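# Restore knocked-over boxes onto the green mat

## Task

Every box that was knocked off the piles must end up closed with its lid facing up, resting entirely on the green mat or sitting squarely on top of another box that is on the mat.

## Robot and tools

Robot: two arms, left_arm and right_arm, each ending in a two-finger parallel gripper. A camera stand sits behind them. Base poses in the scene frame: left_arm at (+0.015, +0.360, 0) m, quat_wxyz (+1.000, 0, 0, +0.004); right_arm at (+0.036, -0.332, 0) m, quat_wxyz (+1.000, 0, 0, -0.008).

Frame: all reported hand poses, velocities and targets use the scene frame. Its origin is at table-top height, halfway between the nominal bases; +x points out over the table, +z up, and left_arm is on the +y side (arm names do not match left/right in pictures). On a gripper, the fingers point along its own +z and open and close along its own y. end_effector_position is the point between the finger pads, just under 1 cm behind the tips. Printed positions and orientations may be wrong by a few centimetres, more at long reach.

The 14-number row (used by execute_actions and move): all values in [-1, 1], one list covering both arms. Order: left_arm dx, dy, dz, rx, ry, rz, opening, then right_arm dx, dy, dz, rx, ry, rz, opening. dx..rz are offsets, not poses: they are measured from that arm's Hand target as it stood when the action or move began, along the scene axes, with rx, ry, rz forming one rotation vector turning about the Hand target's position. Scale: 1.0 equals 0.6 m or 180 degrees. Offsets add up across calls, so sending the same offset twice moves twice. Six zeros means no new pose request for that arm. Opening is absolute, not an offset: +1 fully open (pad gap about 87 mm), +0.5 about 59-75 mm, 0 about 31-49 mm, -0.5 about 8-21 mm, -1 shut. A 0 in the opening slot is a real command, so always resend the opening you want kept.

execute_actions(actions, cameras): actions is a list of actions; each action is a list of at most 15 rows, one row per 1/30 s control step. Every row in an action counts from the action's starting Hand target, not from the previous row; a short list repeats its final row to fill 15 steps. An empty actions list returns state plus all camera images. cameras: list of names, ["all"], or [] for none; by default pictures come only with an empty list. An unknown name invalidates the call.

move(target, speed, blend, opening_speed, blocking, cameras): drives each gripper in a straight line toward its offset target. target is one 14-number row or a list of up to 15 rows; every row counts from the same starting Hand targets. speed: path top speed in m/s, 0.002 to 2.9, default 0.25 (turning limit is double that in rad/s); one value or one per target. blend: corner rounding radius in m for lists; 0 stops at each target. opening_speed: rate on the -1..+1 scale per second, at least 0.2. blocking=false returns after about 0.5 s while the motion continues. Paths cap at 10 s, ignore obstacles and the other arm, and grippers lag and overshoot more at high speed or with a nearly straight arm. Keep paths away from an arm's own base, which can whip the elbow round. The result adds a "move:" line: done, off_target, moving, held or fault, plus limits such as paced (pose clipped) or held (steps withheld).

wait(seconds): 0 to 3600; sends nothing new, lets a running move continue. stop(): brakes a running move (braking needs distance). zoom_image(camera, region): camera is cam_high, cam_low, cam_left_wrist or cam_right_wrist; region [x0, y0, x1, y1] in pixels from the top-left, at most 504 by 504, taken from that camera's newest image. finished_scene(scene): give the current scene number; it ends the scene for good, and the goal must stay met with the robot letting go.

Results report per arm: end_effector_position (m) and end_effector_quat_wxyz, Hand target (the last commanded pose after clipping; next offsets start here), Tool commands, grip_measured (on the opening scale), Joint positions (last value is gripper, 0 shut to 1 open), Joint velocities ("within noise" means still), and joint torques (output incl. friction and offsets; joints 1-3 wrap at ±28 N m). execute_actions results also list some intermediate positions.

Control behaviour: each step the commanded orientation is clipped to 40 degrees from the measured one. Grippers often stop short or sag and tilt under friction and weight; check position and orientation after each motion and correct. A further execute_actions call (even all zeros) re-requests the Hand target; otherwise send the missing distance. Small moves may not happen or may drift sideways. To stop pushing on something, command a target back beyond the gripper's position.

Gripping: note grip_measured when the pads first touch, then command about 0.04 below it (up to 0.11 near the range ends) for full grip; pads give around 20 N each. Closing fast can squeeze too hard.

Avoid: dropping boxes or releasing them while moving; letting anything leave the table or leaving it off the table (ends the scene); slamming or hitting the table or heavy fixed things; fast contact or targets far beyond a contact; arm-to-arm contact (the clearance check does not protect grippers or wrist cameras) and gripping the other arm's fingers; strain on wrist camera cables; any fault stop. Motors heat when holding loads, reaching far or pushing unreachably: MOTOR HOT appears at 75 °C, at 90 °C the arm folds and idles, at 100 °C it collapses.

Joint ranges (rad): waist -2.618 to 3.054, shoulder 0 to 3.142, elbow 0 to 3.142 (straight at 2.901), wrist pitch -1.571 to 1.571, wrist yaw -1.571 to 1.571, wrist roll -2.094 to 2.094.

Cameras: cam_high 504x504 (above, near x 1.0 m, z 1.0 m), cam_low 504x504 (low, near x 1.2, y -0.48), cam_left_wrist and cam_right_wrist 672x504 on the hands; calibrations are approximate, fixed cameras possibly off by a couple of degrees and millimetres.

Each tool is called in YAML: its name, and indented under it one key for each argument.

## Session

execute_actions:
  actions: []

Scene clock: 0.00 s.
left_arm: end_effector_position=(+0.3916, +0.2607, +0.3460) grip_measured=+1.000 end_effector_quat_wxyz=(+0.725, +0.048, +0.687, -0.020) | right_arm: end_effector_position=(+0.3654, -0.3445, +0.1854) grip_measured=+1.000 end_effector_quat_wxyz=(+0.639, +0.270, +0.706, +0.145)
Joint positions: left_arm=[-0.404 1.066 0.945 0.175 -0.298 0.058 1] | right_arm=[-0.055 0.818 0.373 0.303 0.07 0.598 1]
Joint velocities: within noise
Joint torques (N m): no reading
Heat: left arm: 29 °C; right arm: 29 °C.
Hand target: left_arm +0.3909, +0.2610, +0.3496; +0.727, +0.047, +0.685, -0.021 | right_arm +0.3656, -0.3445, +0.1869; +0.639, +0.270, +0.706, +0.145
Tool commands: left_gripper/opening=+1.0 right_gripper/opening=+1.0

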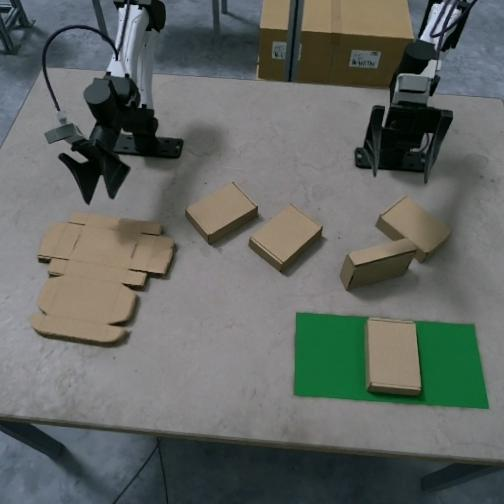

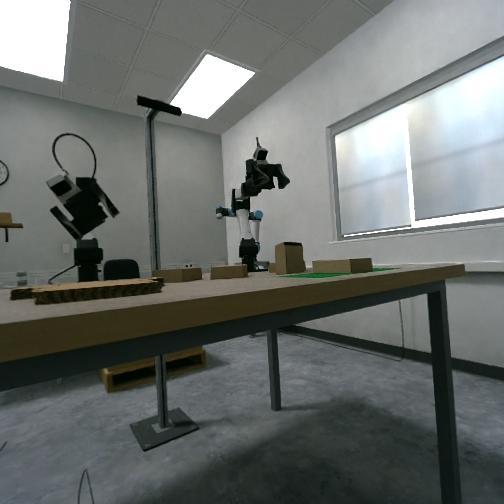

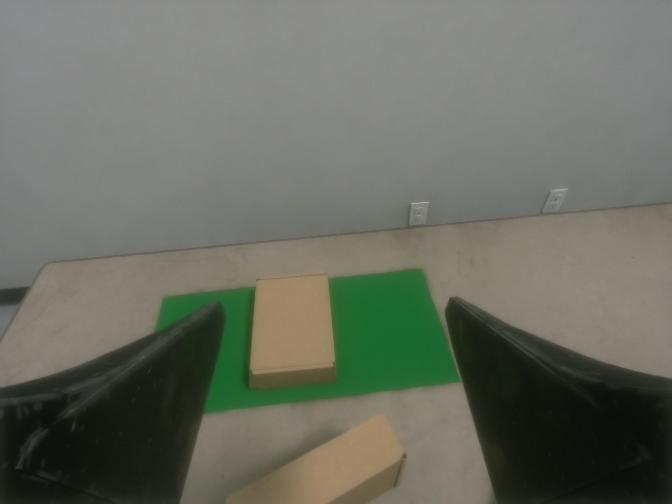

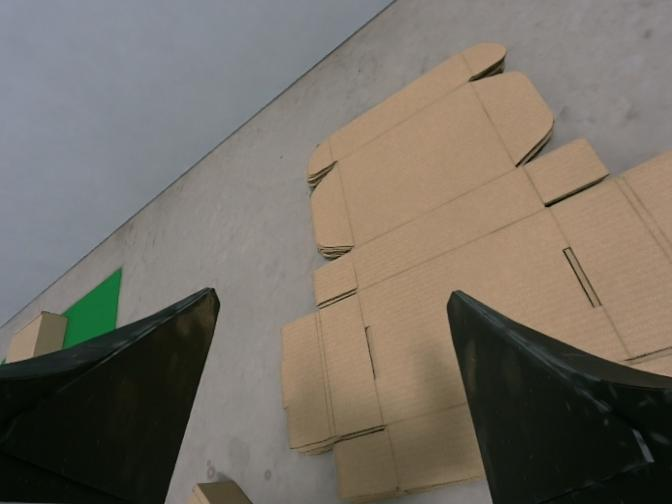

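zoom_image:
  camera: "cam_high"
  region: [170, 160, 340, 290]

zoom_image:
  camera: "cam_high"
  region: [320, 180, 490, 310]

zoom_image:
  camera: "cam_high"
  region: [280, 300, 500, 420]

zoom_image:
  camera: "cam_low"
  region: [140, 220, 400, 300]

zoom_image:
  camera: "cam_left_wrist"
  region: [180, 250, 480, 504]

Scaled by 2.965 from the camera's image (finer frame: 720x720).

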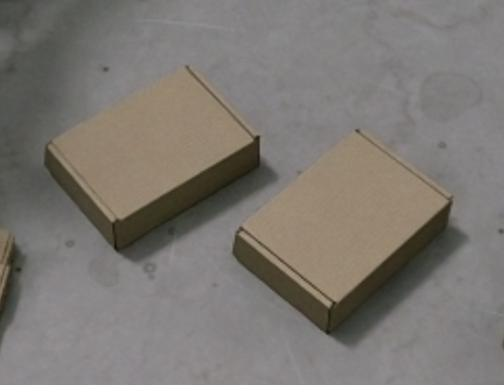

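Scaled by 2.965 from the camera's image (finer frame: 720x720).

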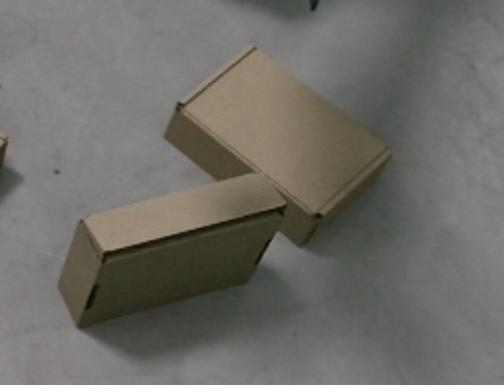

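Scaled by 2.291 from the camera's image (finer frame: 720x720).

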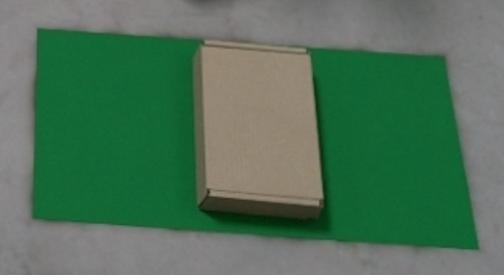

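Scaled by 1.938 from the camera's image (finer frame: 720x720).

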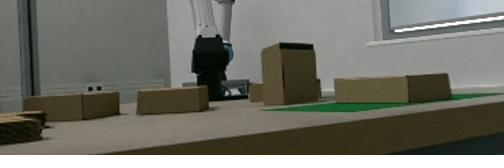

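Scaled by 1.680 from the camera's image (finer frame: 960x720).

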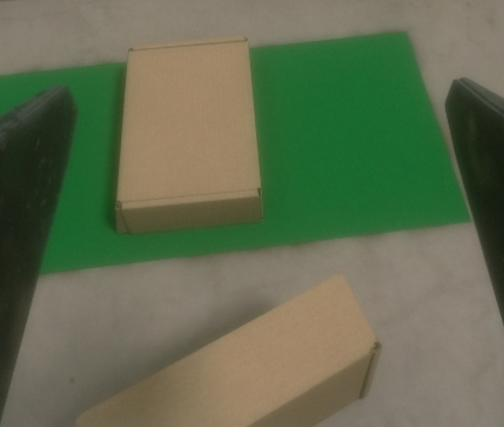

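zoom_image:
  camera: "cam_high"
  region: [20, 60, 200, 220]

zoom_image:
  camera: "cam_low"
  region: [20, 130, 160, 310]

zoom_image:
  camera: "cam_high"
  region: [340, 60, 480, 200]

zoom_image:
  camera: "cam_high"
  region: [335, 230, 425, 300]

zoom_image:
  camera: "cam_low"
  region: [260, 230, 380, 290]

Scaled by 2.800 from the camera's image (finer frame: 720x720).

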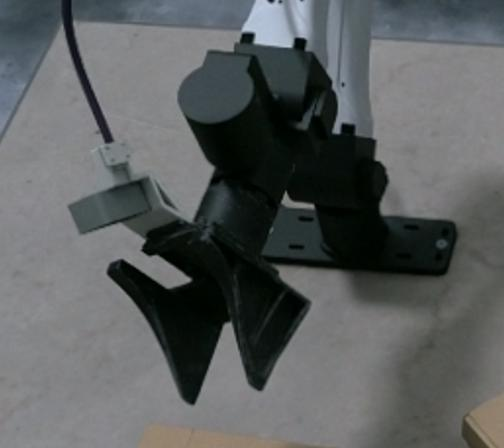

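Scaled by 2.800 from the camera's image (finer frame: 720x720).

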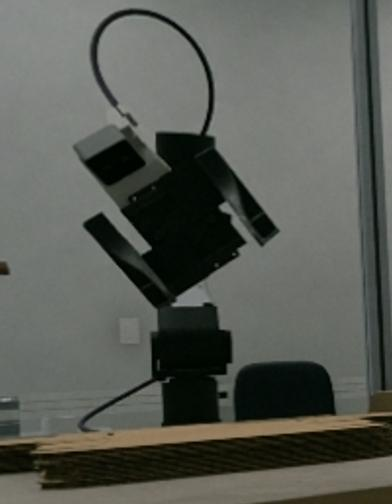

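Scaled by 3.600 from the camera's image (finer frame: 720x720).

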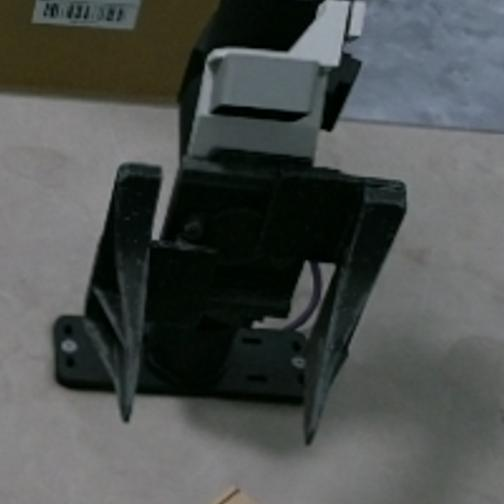

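Scaled by 5.600 from the camera's image (finer frame: 720x720).

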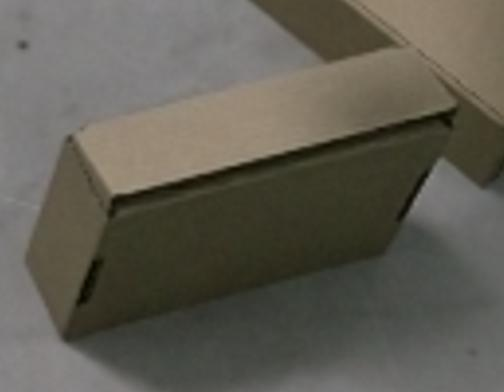

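Scaled by 4.200 from the camera's image (finer frame: 720x720).

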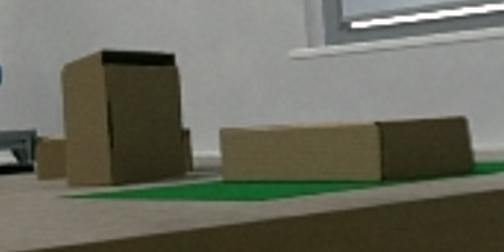

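move:
  target: [-0.285, 0.032, -0.033, 0, 0, 0, 1, -0.243, 0.191, 0.238, -0.170, -0.105, 0.300, 1]
  cameras: ["cam_left_wrist", "cam_right_wrist"]

Scene clock: 112.20 s.
left_arm: end_effector_position=(+0.2209, +0.2789, +0.3324) grip_measured=+1.000 end_effector_quat_wxyz=(+0.727, +0.047, +0.685, -0.024) | right_arm: end_effector_position=(+0.2207, -0.2306, +0.3234) grip_measured=+1.000 end_effector_quat_wxyz=(+0.651, -0.261, +0.657, +0.276)
Joint positions: left_arm=[-1.155 0.438 0.738 -0.184 -1.043 0.136 1] | right_arm=[-0.336 0.438 0.785 -0.349 -1.131 0.021 1]
Joint torques (N m): left_arm=[-0.9 1.76 5.12 2.14 -0.06 0.04] | right_arm=[-0.4 3.18 7.95 1.95 -0.01 -0.24]
Heat: left arm: 35 °C; right arm: 35 °C.
Hand target: left_arm +0.2199, +0.2803, +0.3298; +0.727, +0.047, +0.685, -0.020 | right_arm +0.2198, -0.2299, +0.3297; +0.653, -0.272, +0.653, +0.271
Off the commanded pose: left_arm 0.003 m, 0 deg | right_arm 0.006 m, 1 deg.
move: done
cam_left_wrist: T_world_to_cam=[[-0.10556, -0.99322, -0.04861, 0.3169], [-0.70678, 0.10933, -0.69893, 0.38258], [0.69951, -0.03943, -0.71354, 0.2374]] pos_world=[0.13779, 0.28229, 0.4522]
cam_right_wrist: T_world_to_cam=[[0.70818, -0.7056, -0.02463, -0.31243], [-0.55409, -0.53382, -0.63877, 0.22496], [0.43757, 0.46602, -0.769, 0.40218]] pos_world=[0.16992, -0.28778, 0.44528]

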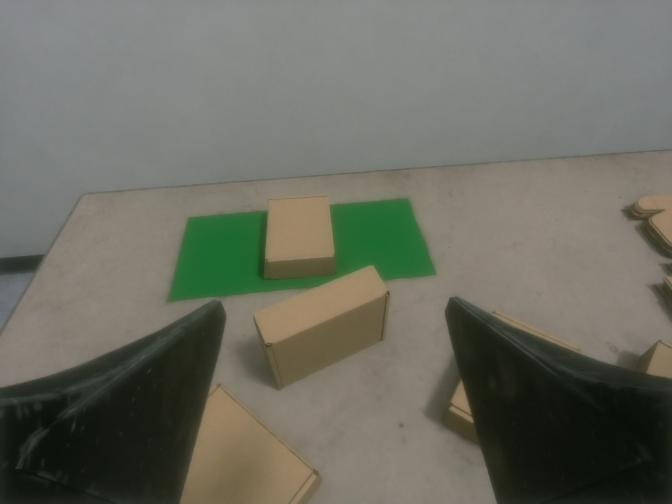

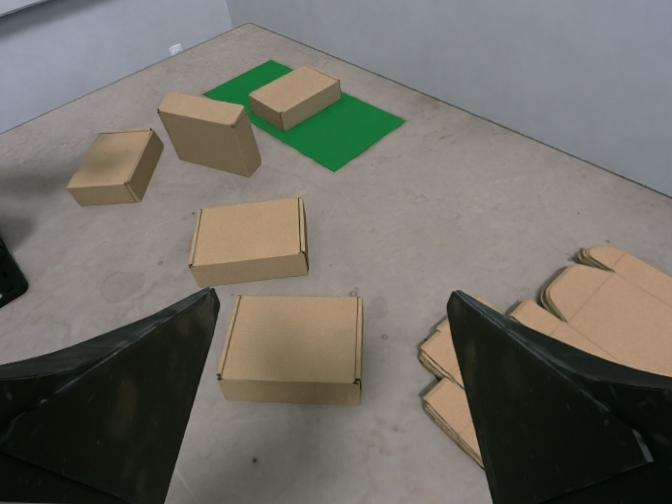

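zoom_image:
  camera: "cam_right_wrist"
  region: [170, 180, 400, 420]

zoom_image:
  camera: "cam_right_wrist"
  region: [50, 50, 360, 220]

zoom_image:
  camera: "cam_left_wrist"
  region: [180, 180, 420, 400]

zoom_image:
  camera: "cam_left_wrist"
  region: [160, 340, 360, 504]

Scaled by 2.100 from the camera's image (finer frame: 960x720).

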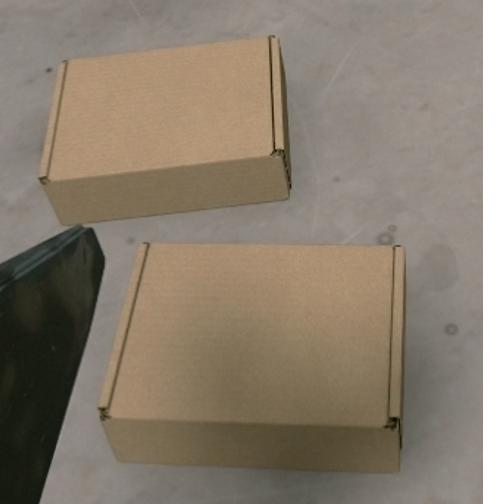

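Scaled by 1.626 from the camera's image (finer frame: 960x720).

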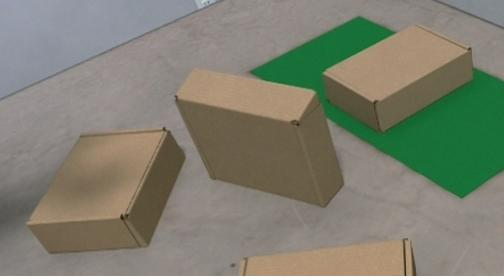

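Scaled by 2.100 from the camera's image (finer frame: 960x720).

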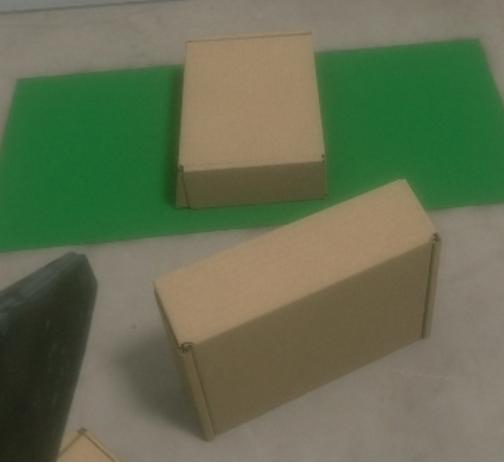

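Scaled by 2.520 from the camera's image (finer frame: 960x720).

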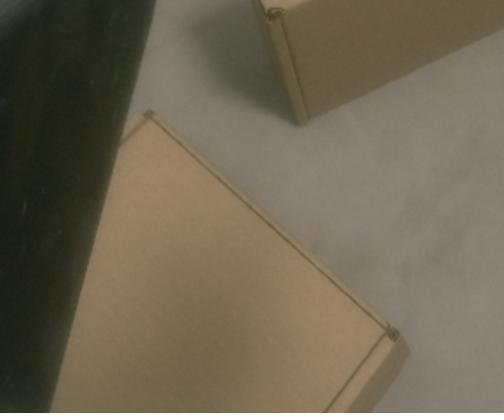

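move:
  target: [0.305, 0.0045, -0.183, 0.3227, 0.4325, -0.2641, 1, 0, 0, 0, 0, 0, 0, 1]
  cameras: ["cam_left_wrist", "cam_high"]

Scene clock: 252.60 s.
left_arm: end_effector_position=(+0.4005, +0.2849, +0.2214) grip_measured=+1.000 end_effector_quat_wxyz=(+0.113, +0.571, +0.812, +0.044) | right_arm: end_effector_position=(+0.2207, -0.2306, +0.3232) grip_measured=+1.000 end_effector_quat_wxyz=(+0.651, -0.261, +0.657, +0.276)
Joint positions: left_arm=[-0.291 2.005 2.244 -1.566 -0.011 0.944 1] | right_arm=[-0.336 0.438 0.785 -0.35 -1.132 0.02 1]
Joint torques (N m): left_arm=[-0.79 -9.47 7.82 1.01 -0.08 0.03] | right_arm=[-0.36 3.43 8.13 1.8 -0.05 -0.22]
Heat: left arm: 32 °C; right arm: 41 °C.
Hand target: left_arm +0.4029, +0.2829, +0.2202; +0.000, +0.576, +0.818, -0.001 | right_arm +0.2198, -0.2299, +0.3297; +0.653, -0.272, +0.653, +0.271
Off the commanded pose: left_arm 0.003 m, 14 deg | right_arm 0.007 m, 1 deg.
joint sent to its limit (left arm) — joint 4 (wrist pitch), lower limit. The joint targets are off in orientation, not in position.
move: off_target (left_arm)
cam_left_wrist: T_world_to_cam=[[-0.92281, -0.33263, -0.19435, 0.50782], [-0.37547, 0.66363, 0.64701, -0.15736], [-0.08624, 0.67004, -0.7373, 0.15061]] pos_world=[0.42253, 0.17243, 0.31155]
Images, in order (width x height): cam_high 504x504, cam_left_wrist 672x504.

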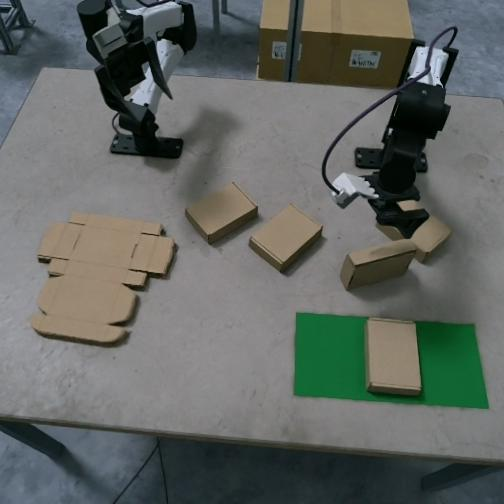

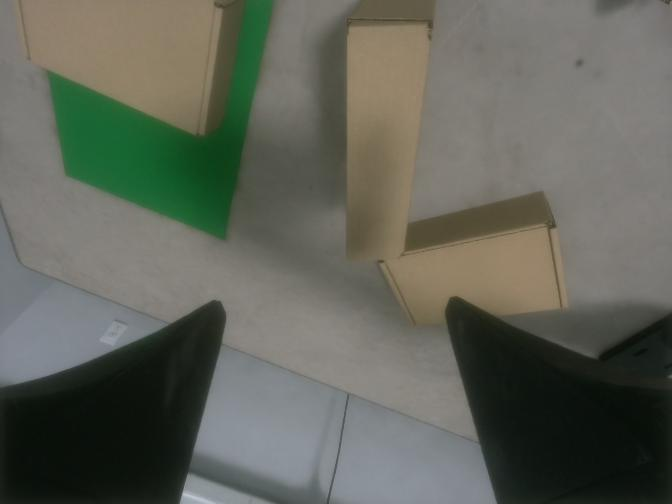

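move:
  target: [-0.008, 0.0035, -0.125, 0, 0, 0.006, 1, 0, 0, 0, 0, 0, 0, 1]
  cameras: ["cam_left_wrist", "cam_high"]

Scene clock: 267.33 s.
left_arm: end_effector_position=(+0.4011, +0.2841, +0.1516) grip_measured=+1.000 end_effector_quat_wxyz=(+0.015, +0.572, +0.820, +0.009) | right_arm: end_effector_position=(+0.2207, -0.2306, +0.3232) grip_measured=+1.000 end_effector_quat_wxyz=(+0.651, -0.261, +0.657, +0.276)
Joint positions: left_arm=[-0.291 2.153 2.184 -1.567 -0.008 0.937 1] | right_arm=[-0.336 0.438 0.785 -0.35 -1.132 0.02 1]
Joint torques (N m): left_arm=[0.25 -11.62 5.52 0.58 0.12 -0.08] | right_arm=[-0.39 3.37 8.03 1.86 -0.08 -0.27]
Heat: left arm: 32 °C; right arm: 41 °C.
Hand target: left_arm +0.3980, +0.2850, +0.1451; +0.000, +0.568, +0.823, +0.000 | right_arm +0.2198, -0.2299, +0.3297; +0.653, -0.272, +0.653, +0.271
Off the commanded pose: left_arm 0.007 m, 2 deg | right_arm 0.007 m, 1 deg.
joint sent to its limit (left arm) — joint 4 (wrist pitch), lower limit. The joint targets still meet the commanded pose.
move: done
cam_left_wrist: T_world_to_cam=[[-0.94273, -0.33267, -0.02407, 0.47671], [-0.23902, 0.62348, 0.74441, -0.16947], [-0.23264, 0.70753, -0.66729, 0.13723]] pos_world=[0.44083, 0.16716, 0.2292]
Images, in order (width x height): cam_high 504x504, cam_left_wrist 672x504.

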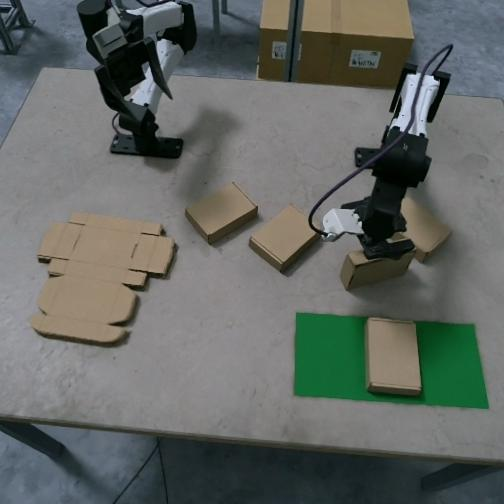

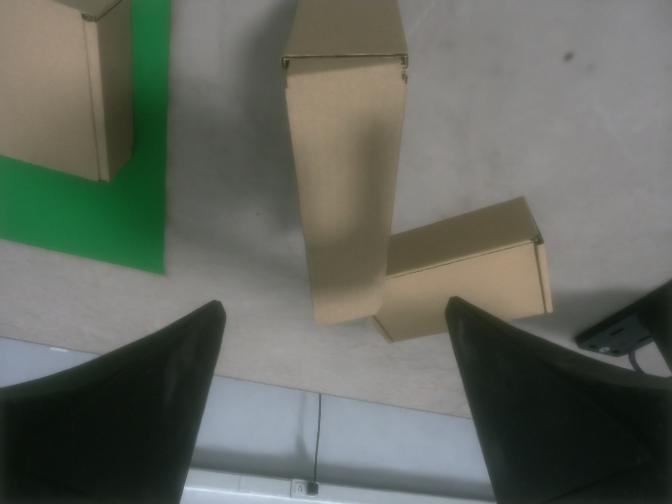

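move:
  target: [-0.0075, -0.0035, -0.132, 0, 0, 0, 1, 0, 0, 0, 0, 0, 0, 1]
  cameras: ["cam_left_wrist", "cam_low"]
  speed: 0.15

Scene clock: 275.10 s.
left_arm: end_effector_position=(+0.3930, +0.2858, +0.0591) grip_measured=+1.000 end_effector_quat_wxyz=(-0.015, +0.569, +0.822, -0.002) | right_arm: end_effector_position=(+0.2207, -0.2306, +0.3232) grip_measured=+1.000 end_effector_quat_wxyz=(+0.651, -0.261, +0.657, +0.276)
Joint positions: left_arm=[-0.291 2.153 1.808 -1.254 -0.006 0.928 1] | right_arm=[-0.336 0.438 0.785 -0.35 -1.132 0.02 1]
Joint torques (N m): left_arm=[-0.55 -15.65 5.01 0.63 0.15 -0.05] | right_arm=[-0.65 3.62 7.98 1.78 -0.07 -0.22]
Heat: left arm: 32 °C; right arm: 41 °C.
Hand target: left_arm +0.3935, +0.2829, +0.0660; +0.000, +0.568, +0.823, -0.001 | right_arm +0.2198, -0.2299, +0.3297; +0.653, -0.272, +0.653, +0.271
Off the commanded pose: left_arm 0.007 m, 2 deg | right_arm 0.007 m, 1 deg.
move: done
cam_left_wrist: T_world_to_cam=[[-0.93976, -0.34065, 0.02852, 0.46536], [-0.19783, 0.60999, 0.76731, -0.11734], [-0.27879, 0.71544, -0.64064, 0.08672]] pos_world=[0.43829, 0.16806, 0.13232]
Images, in order (width x height): cam_low 504x504, cam_left_wrist 672x504.

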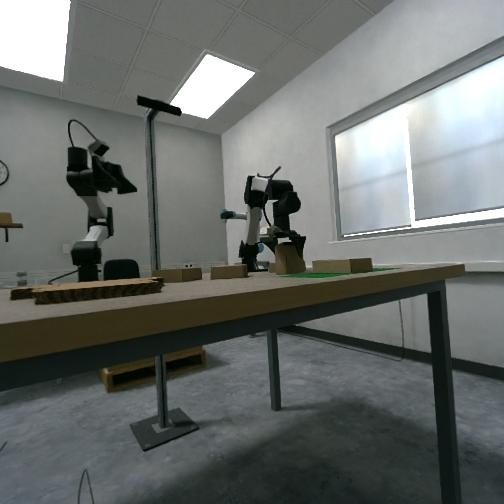

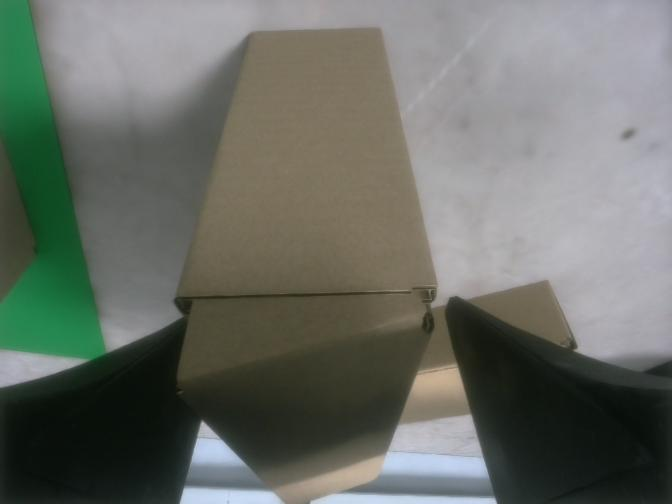

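move:
  target: [0.0067, 0.0025, 0.012, 0, 0, 0, 1, 0, 0, 0, 0, 0, 0, 1]
  speed: 0.1

move:
  target: [0, 0, 0, 0, 0, 0, -0.1, 0, 0, 0, 0, 0, 0, 1]
  opening_speed: 0.5
  cameras: ["cam_left_wrist"]

Scene clock: 281.53 s.
left_arm: end_effector_position=(+0.3944, +0.2854, +0.0629) grip_measured=+1.000 end_effector_quat_wxyz=(-0.013, +0.569, +0.822, -0.001) | right_arm: end_effector_position=(+0.2207, -0.2306, +0.3232) grip_measured=+1.000 end_effector_quat_wxyz=(+0.651, -0.261, +0.657, +0.276)
Joint positions: left_arm=[-0.291 2.153 1.823 -1.266 -0.006 0.928 1] | right_arm=[-0.336 0.438 0.785 -0.35 -1.132 0.02 1]
Joint torques (N m): left_arm=[0.17 -14.56 7.53 0.37 0.12 0.06] | right_arm=[-0.25 3.54 7.88 1.86 -0.01 -0.34]
Heat: left arm: 34 °C; right arm: 41 °C.
Hand target: left_arm +0.3976, +0.2844, +0.0731; +0.000, +0.568, +0.823, -0.001 | right_arm +0.2198, -0.2299, +0.3297; +0.653, -0.272, +0.653, +0.271
Off the commanded pose: left_arm 0.011 m, 1 deg | right_arm 0.007 m, 1 deg.
move: off_target (left_arm)

Scene clock: 283.93 s.
left_arm: end_effector_position=(+0.3943, +0.2854, +0.0629) grip_measured=+0.063 end_effector_quat_wxyz=(-0.013, +0.569, +0.822, -0.001) | right_arm: end_effector_position=(+0.2207, -0.2306, +0.3232) grip_measured=+1.000 end_effector_quat_wxyz=(+0.651, -0.261, +0.657, +0.276)
Joint positions: left_arm=[-0.291 2.153 1.823 -1.266 -0.006 0.928 0.531] | right_arm=[-0.336 0.438 0.785 -0.35 -1.132 0.02 1]
Joint torques (N m): left_arm=[-0.02 -14.49 7.65 0.41 0.1 0.03] | right_arm=[-0.29 3.11 7.8 1.79 -0.01 -0.29]
Heat: left arm: 35 °C; right arm: 41 °C.
Hand target: left_arm +0.3976, +0.2844, +0.0731; +0.000, +0.568, +0.823, -0.001 | right_arm +0.2198, -0.2299, +0.3297; +0.653, -0.272, +0.653, +0.271
Off the commanded pose: left_arm 0.011 m, 1 deg | right_arm 0.007 m, 1 deg.
move: done
cam_left_wrist: T_world_to_cam=[[-0.93986, -0.34059, 0.02548, 0.46654], [-0.20058, 0.6108, 0.76596, -0.11885], [-0.27645, 0.71479, -0.64238, 0.08916]] pos_world=[0.43929, 0.16776, 0.13642]

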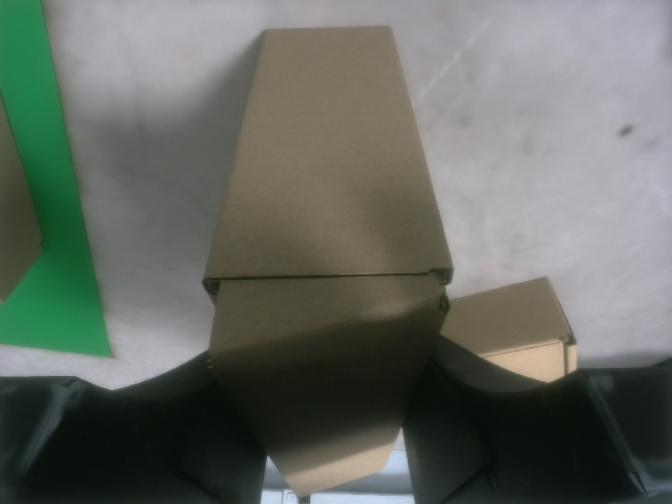

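move:
  target:
    - [0, 0, 0.108, 0, 0, 0, 0.0, 0, 0, 0, 0, 0, 0, 1]
    - [0.0873, -0.0873, 0.108, 0, 0, 0.383, 0.0, 0, 0, 0, 0, 0, 0, 1]
  speed: [0.12, 0.2]
  cameras: ["cam_left_wrist", "cam_high", "cam_low"]

Scene clock: 296.10 s.
left_arm: end_effector_position=(+0.4470, +0.2304, +0.1446) grip_measured=+0.063 end_effector_quat_wxyz=(+0.092, +0.008, +0.995, -0.022) | right_arm: end_effector_position=(+0.2207, -0.2306, +0.3232) grip_measured=+1.000 end_effector_quat_wxyz=(+0.651, -0.261, +0.657, +0.276)
Joint positions: left_arm=[-0.278 2.397 2.585 -1.569 -0.004 -0.253 0.531] | right_arm=[-0.336 0.438 0.785 -0.35 -1.132 0.02 1]
Joint torques (N m): left_arm=[0.85 -12.27 7.57 0.99 0.08 -0.03] | right_arm=[-0.31 3.38 8.09 1.85 -0.01 -0.25]
Heat: left arm: 37 °C; right arm: 41 °C.
Hand target: left_arm +0.4499, +0.2319, +0.1380; +0.000, +0.003, +1.000, +0.000 | right_arm +0.2198, -0.2299, +0.3297; +0.653, -0.272, +0.653, +0.271
Off the commanded pose: left_arm 0.007 m, 11 deg | right_arm 0.007 m, 1 deg.
joint sent to its limit (left arm) — joint 4 (wrist pitch), lower limit. The joint targets are off in orientation, not in position.
move: off_target (left_arm)
cam_left_wrist: T_world_to_cam=[[-0.03389, -0.99822, 0.04906, 0.23851], [-0.7837, 0.057, 0.61852, 0.27232], [-0.62021, -0.01749, -0.78424, 0.53846]] pos_world=[0.55546, 0.23198, 0.24214]
Images, in order (width x height): cam_high 504x504, cam_low 504x504, cam_left_wrist 672x504.

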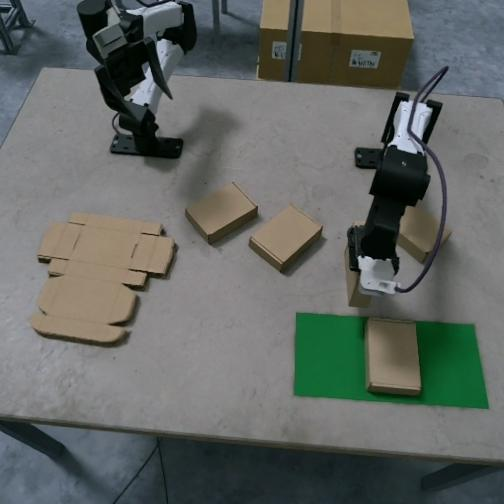

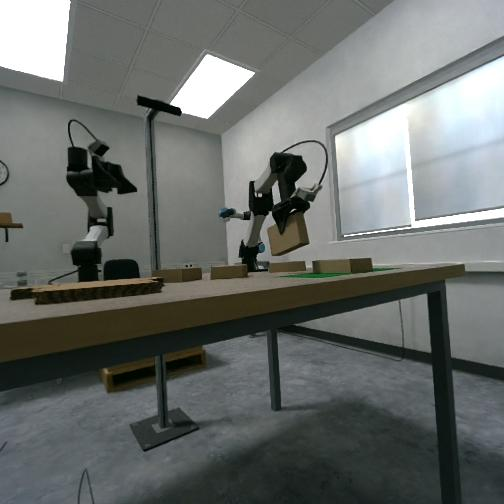

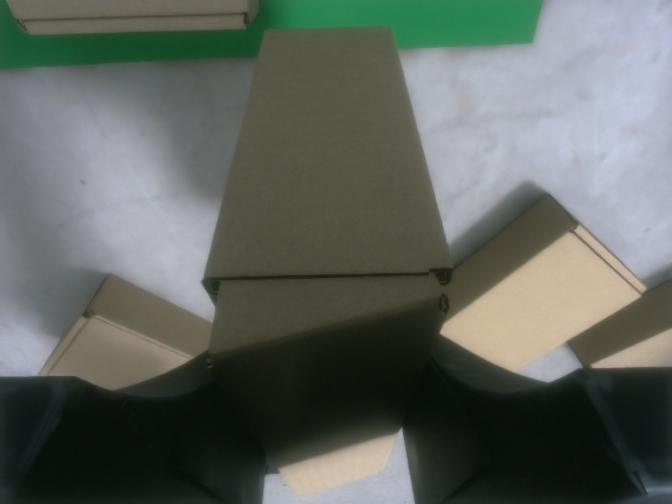

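move:
  target: [0, 0, -0.098, 0, 0, 0, 0.0, 0, 0, 0, 0, 0, 0, 1]
  speed: 0.1
  cameras: ["cam_left_wrist", "cam_low"]

Scene clock: 301.30 s.
left_arm: end_effector_position=(+0.4479, +0.2301, +0.0844) grip_measured=+0.063 end_effector_quat_wxyz=(+0.026, +0.008, +1.000, -0.005) | right_arm: end_effector_position=(+0.2207, -0.2306, +0.3232) grip_measured=+1.000 end_effector_quat_wxyz=(+0.651, -0.261, +0.657, +0.276)
Joint positions: left_arm=[-0.278 2.539 2.59 -1.57 -0.004 -0.254 0.531] | right_arm=[-0.336 0.438 0.785 -0.35 -1.132 0.02 1]
Joint torques (N m): left_arm=[0.76 -13.63 7.69 0.68 0.05 -0.04] | right_arm=[-0.28 3.36 8.08 1.81 -0.02 -0.27]
Heat: left arm: 38 °C; right arm: 41 °C.
Hand target: left_arm +0.4499, +0.2320, +0.0791; +0.000, +0.003, +1.000, +0.000 | right_arm +0.2198, -0.2299, +0.3297; +0.653, -0.272, +0.653, +0.271
Off the commanded pose: left_arm 0.006 m, 3 deg | right_arm 0.007 m, 1 deg.
joint sent to its limit (left arm) — joint 4 (wrist pitch), lower limit. The joint targets still meet the commanded pose.
move: off_target (left_arm)
cam_left_wrist: T_world_to_cam=[[-0.02869, -0.99945, 0.0168, 0.24188], [-0.69513, 0.03202, 0.71817, 0.26799], [-0.71831, 0.00892, -0.69566, 0.52213]] pos_world=[0.56827, 0.2285, 0.1667]
Images, in order (width x height): cam_low 504x504, cam_left_wrist 672x504.

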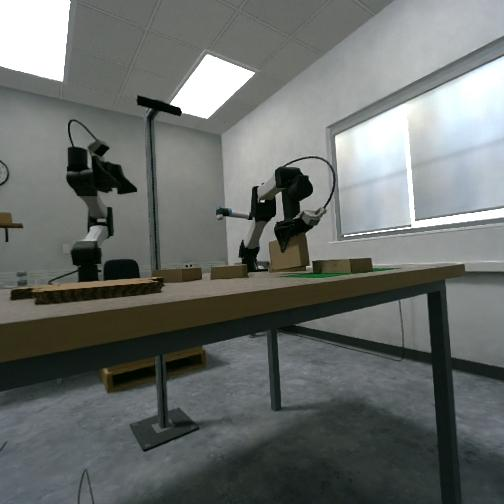

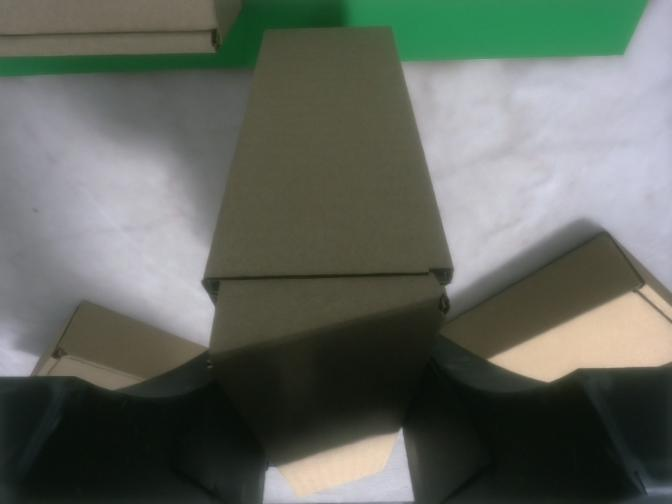

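move:
  target: [0, 0, -0.024, 0, 0, 0, 0.0, 0, 0, 0, 0, 0, 0, 1]
  speed: 0.04
  cameras: ["cam_low"]

zoom_image:
  camera: "cam_low"
  region: [220, 150, 380, 290]

Scene clock: 305.23 s.
left_arm: end_effector_position=(+0.4479, +0.2301, +0.0711) grip_measured=+0.063 end_effector_quat_wxyz=(+0.013, +0.008, +1.000, -0.001) | right_arm: end_effector_position=(+0.2207, -0.2306, +0.3232) grip_measured=+1.000 end_effector_quat_wxyz=(+0.651, -0.261, +0.657, +0.276)
Joint positions: left_arm=[-0.278 2.573 2.597 -1.57 -0.004 -0.254 0.531] | right_arm=[-0.336 0.438 0.785 -0.35 -1.132 0.02 1]
Joint torques (N m): left_arm=[0.5 -13.75 7.72 0.57 0.06 -0.05] | right_arm=[-0.55 3.48 8.21 1.76 -0.08 -0.28]
Heat: left arm: 39 °C; right arm: 41 °C.
Hand target: left_arm +0.4499, +0.2319, +0.0647; +0.000, +0.003, +1.000, +0.000 | right_arm +0.2198, -0.2299, +0.3297; +0.653, -0.272, +0.653, +0.271
Off the commanded pose: left_arm 0.007 m, 2 deg | right_arm 0.007 m, 1 deg.
joint sent to its limit (left arm) — joint 4 (wrist pitch), lower limit. The joint targets still meet the commanded pose.
move: done

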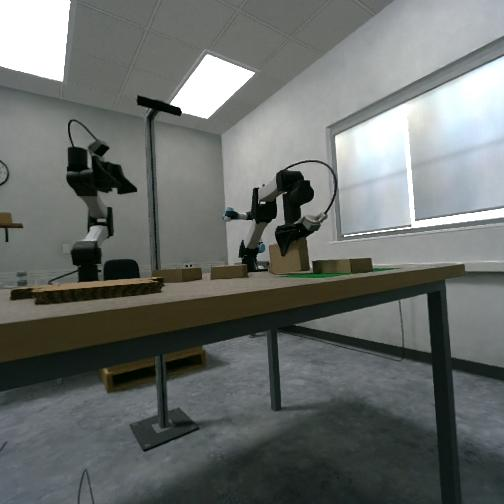

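Scaled by 3.150 from the camera's image (finer frame: 720x720).

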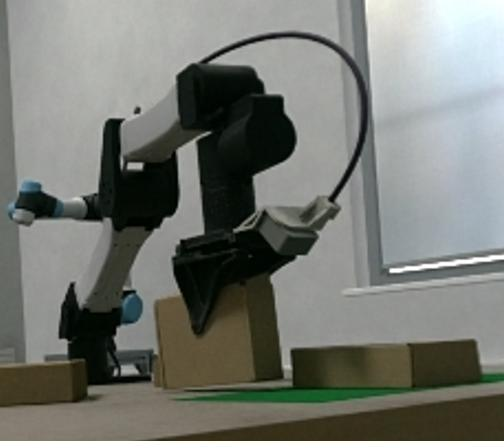

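move:
  target: [0, 0, -0.01, 0, 0, 0, 0.0, 0, 0, 0, 0, 0, 0, 1]
  speed: 0.03
  cameras: ["cam_left_wrist"]

Scene clock: 307.90 s.
left_arm: end_effector_position=(+0.4483, +0.2300, +0.0672) grip_measured=+0.063 end_effector_quat_wxyz=(+0.009, +0.008, +1.000, +0.000) | right_arm: end_effector_position=(+0.2207, -0.2306, +0.3232) grip_measured=+1.000 end_effector_quat_wxyz=(+0.651, -0.261, +0.657, +0.276)
Joint positions: left_arm=[-0.278 2.586 2.606 -1.572 -0.004 -0.254 0.531] | right_arm=[-0.336 0.438 0.785 -0.35 -1.132 0.02 1]
Joint torques (N m): left_arm=[0.57 -13.22 7.77 0.59 0.04 -0.02] | right_arm=[-0.5 3.15 7.94 1.79 -0.04 -0.24]
Heat: left arm: 39 °C; right arm: 41 °C.
Hand target: left_arm +0.4499, +0.2319, +0.0587; +0.000, +0.003, +1.000, -0.001 | right_arm +0.2198, -0.2299, +0.3297; +0.653, -0.272, +0.653, +0.271
Off the commanded pose: left_arm 0.009 m, 1 deg | right_arm 0.007 m, 1 deg.
joint sent to its limit (left arm) — joint 4 (wrist pitch), lower limit. The joint targets still meet the commanded pose.
move: done
cam_left_wrist: T_world_to_cam=[[-0.02834, -0.99956, 0.00898, 0.24239], [-0.67086, 0.02567, 0.74114, 0.26965], [-0.74104, 0.01498, -0.67129, 0.51764]] pos_world=[0.57136, 0.22761, 0.14546]

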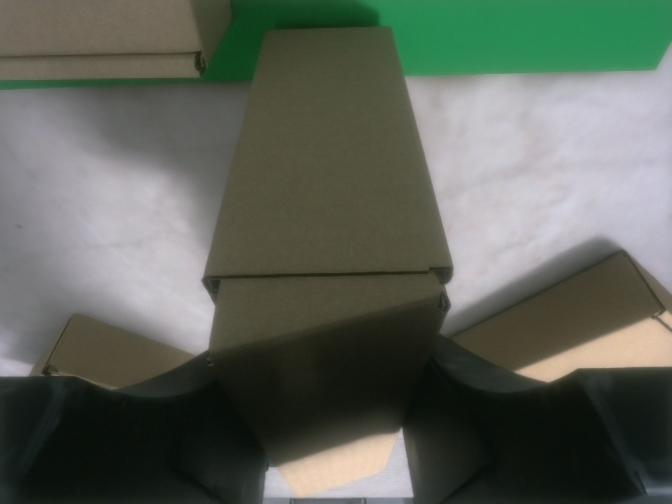

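move:
  target: [0, 0, -0.012, 0, 0, 0, 0.0, 0, 0, 0, 0, 0, 0, 1]
  speed: 0.03

Scene clock: 310.63 s.
left_arm: end_effector_position=(+0.4467, +0.2290, +0.0634) grip_measured=+0.063 end_effector_quat_wxyz=(+0.004, +0.008, +1.000, -0.003) | right_arm: end_effector_position=(+0.2207, -0.2306, +0.3232) grip_measured=+1.000 end_effector_quat_wxyz=(+0.651, -0.261, +0.657, +0.276)
Joint positions: left_arm=[-0.278 2.586 2.588 -1.564 0.004 -0.254 0.531] | right_arm=[-0.336 0.438 0.785 -0.35 -1.132 0.02 1]
Joint torques (N m): left_arm=[0.59 -14.34 4.45 0.95 -0.07 0.02] | right_arm=[-0.58 3.23 8.12 1.88 0.02 -0.19]
Heat: left arm: 40 °C; right arm: 41 °C.
Hand target: left_arm +0.4499, +0.2319, +0.0516; +0.000, +0.003, +1.000, -0.001 | right_arm +0.2198, -0.2299, +0.3297; +0.653, -0.272, +0.653, +0.271
Off the commanded pose: left_arm 0.013 m, 1 deg | right_arm 0.007 m, 1 deg.
move: off_target (left_arm)

move:
  target: [0, 0, 0.012, 0, 0, 0, 0.0, 0, 0, 0, 0, 0, 0, 1]
  speed: 0.03

move:
  target: [0, 0, 0, 0, 0, 0, 0.9, 0, 0, 0, 0, 0, 0, 1]
  opening_speed: 0.5
  cameras: ["cam_left_wrist"]

Scene clock: 315.13 s.
left_arm: end_effector_position=(+0.4483, +0.2285, +0.0673) grip_measured=+0.063 end_effector_quat_wxyz=(+0.009, +0.008, +1.000, -0.004) | right_arm: end_effector_position=(+0.2207, -0.2306, +0.3232) grip_measured=+1.000 end_effector_quat_wxyz=(+0.651, -0.261, +0.657, +0.276)
Joint positions: left_arm=[-0.278 2.586 2.606 -1.571 0.004 -0.254 0.531] | right_arm=[-0.336 0.438 0.785 -0.35 -1.132 0.02 1]
Joint torques (N m): left_arm=[0.84 -13.37 7.53 0.63 -0.07 0.02] | right_arm=[-0.54 3.56 8.01 1.83 -0.08 -0.27]
Heat: left arm: 40 °C; right arm: 41 °C.
Hand target: left_arm +0.4499, +0.2319, +0.0588; +0.000, +0.003, +1.000, +0.000 | right_arm +0.2198, -0.2299, +0.3297; +0.653, -0.272, +0.653, +0.271
Off the commanded pose: left_arm 0.009 m, 1 deg | right_arm 0.007 m, 1 deg.
joint sent to its limit (left arm) — joint 4 (wrist pitch), lower limit. The joint targets still meet the commanded pose.
move: done

Scene clock: 317.13 s.
left_arm: end_effector_position=(+0.4483, +0.2285, +0.0673) grip_measured=+0.900 end_effector_quat_wxyz=(+0.009, +0.008, +1.000, -0.004) | right_arm: end_effector_position=(+0.2207, -0.2306, +0.3232) grip_measured=+1.000 end_effector_quat_wxyz=(+0.651, -0.261, +0.657, +0.276)
Joint positions: left_arm=[-0.278 2.586 2.606 -1.571 0.004 -0.254 0.95] | right_arm=[-0.336 0.438 0.785 -0.35 -1.132 0.02 1]
Joint torques (N m): left_arm=[0.55 -13.55 7.5 0.54 -0.08 -0.02] | right_arm=[-0.61 3.26 8.14 1.84 -0.02 -0.29]
Heat: left arm: 40 °C; right arm: 41 °C.
Hand target: left_arm +0.4499, +0.2319, +0.0588; +0.000, +0.003, +1.000, +0.000 | right_arm +0.2198, -0.2299, +0.3297; +0.653, -0.272, +0.653, +0.271
Off the commanded pose: left_arm 0.009 m, 1 deg | right_arm 0.007 m, 1 deg.
joint sent to its limit (left arm) — joint 4 (wrist pitch), lower limit. The joint targets still meet the commanded pose.
move: done
cam_left_wrist: T_world_to_cam=[[-0.02842, -0.99945, 0.01707, 0.24043], [-0.67037, 0.03173, 0.74135, 0.26792], [-0.74148, 0.00963, -0.67091, 0.51912]] pos_world=[0.57136, 0.2268, 0.14556]

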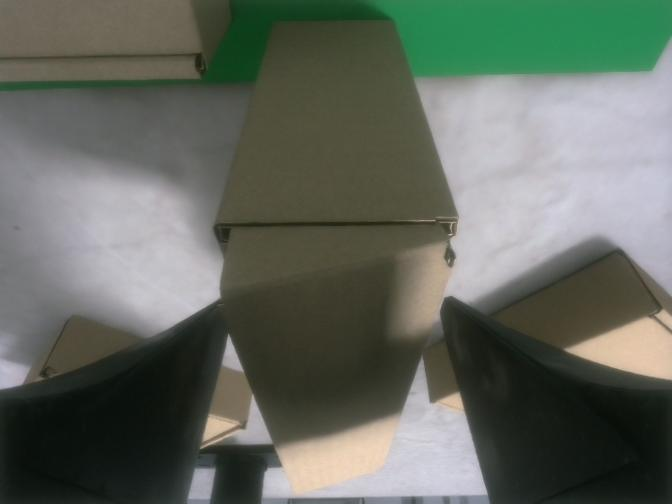

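move:
  target:
    - [0, 0, 0.2, 0, 0, 0, 0.9, 0, 0, 0, 0, 0, 0, 1]
    - [-0.333, 0.005, 0.27, 0, -0.389, 0, 0.9, 0, 0, 0, 0, 0, 0, 1]
  speed: [0.12, 0.25]
  blend: 0.02
  cameras: ["cam_left_wrist", "cam_high"]

Scene clock: 329.33 s.
left_arm: end_effector_position=(+0.2503, +0.2356, +0.2211) grip_measured=+0.900 end_effector_quat_wxyz=(+0.569, +0.008, +0.822, +0.003) | right_arm: end_effector_position=(+0.2207, -0.2306, +0.3232) grip_measured=+1.000 end_effector_quat_wxyz=(+0.651, -0.261, +0.657, +0.276)
Joint positions: left_arm=[-0.975 0.834 0.807 -0.554 -0.876 -0.452 0.95] | right_arm=[-0.336 0.438 0.785 -0.35 -1.132 0.02 1]
Joint torques (N m): left_arm=[-0.7 -1.31 5.94 2.36 -0.43 -0.07] | right_arm=[-0.32 3.4 7.98 1.78 -0.01 -0.27]
Heat: left arm: 41 °C; right arm: 42 °C.
Hand target: left_arm +0.2502, +0.2350, +0.2207; +0.574, +0.002, +0.819, +0.001 | right_arm +0.2198, -0.2299, +0.3297; +0.653, -0.272, +0.653, +0.271
Off the commanded pose: left_arm 0.001 m, 1 deg | right_arm 0.007 m, 1 deg.
move: done
cam_left_wrist: T_world_to_cam=[[-0.02149, -0.99951, -0.02294, 0.24634], [-0.93634, 0.02817, -0.34996, 0.32983], [0.35043, 0.01396, -0.93648, 0.25985]] pos_world=[0.22306, 0.23331, 0.36442]
Images, in order (width x height): cam_high 504x504, cam_left_wrist 672x504.

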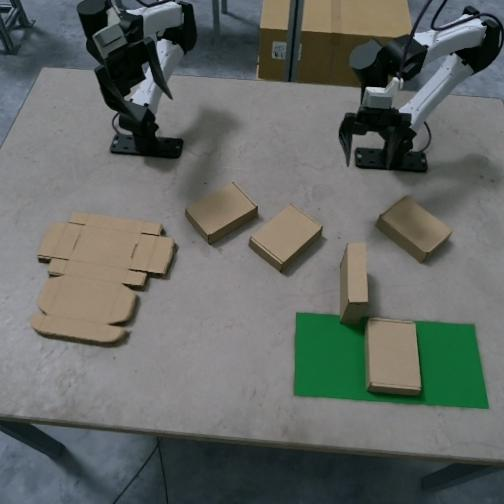

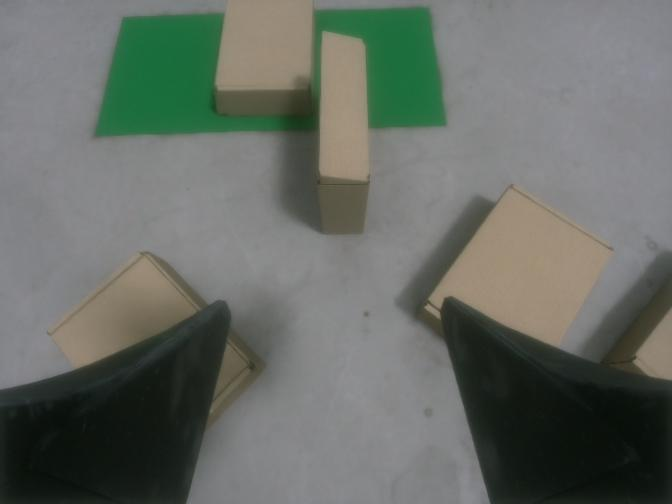

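move:
  target: [0.1775, -0.0108, -0.2178, 0, 0.0556, 0, 0.6, 0, 0, 0, 0, 0, 0, 1]
  speed: 0.2
  cameras: ["cam_left_wrist", "cam_low"]

Scene clock: 340.53 s.
left_arm: end_effector_position=(+0.3537, +0.2272, +0.0930) grip_measured=+0.600 end_effector_quat_wxyz=(+0.500, +0.002, +0.866, -0.001) | right_arm: end_effector_position=(+0.2207, -0.2306, +0.3232) grip_measured=+1.000 end_effector_quat_wxyz=(+0.651, -0.261, +0.657, +0.276)
Joint positions: left_arm=[-0.575 1.337 0.637 0.102 -0.479 -0.305 0.8] | right_arm=[-0.336 0.438 0.785 -0.35 -1.132 0.02 1]
Joint torques (N m): left_arm=[0.94 -4 6.58 2.53 -0.05 0.11] | right_arm=[-0.39 3.36 8.12 1.95 -0.03 -0.26]
Heat: left arm: 38 °C; right arm: 42 °C.
Hand target: left_arm +0.3567, +0.2285, +0.0901; +0.500, +0.002, +0.866, +0.001 | right_arm +0.2198, -0.2299, +0.3297; +0.653, -0.272, +0.653, +0.271
Off the commanded pose: left_arm 0.004 m, 0 deg | right_arm 0.007 m, 1 deg.
move: done
cam_left_wrist: T_world_to_cam=[[-0.01822, -0.99982, -0.00617, 0.23459], [-0.98101, 0.01907, -0.19303, 0.38529], [0.19311, 0.00253, -0.98117, 0.16608]] pos_world=[0.35017, 0.22678, 0.23877]
Images, in order (width x height): cam_low 504x504, cam_left_wrist 672x504.

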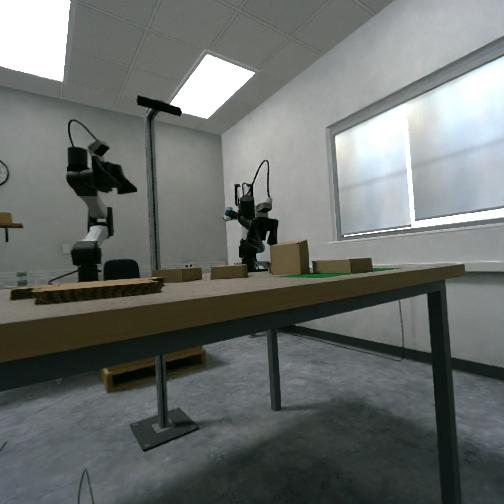

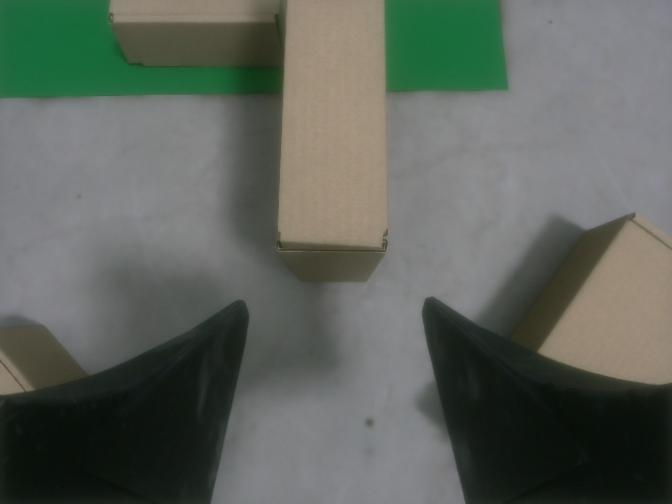

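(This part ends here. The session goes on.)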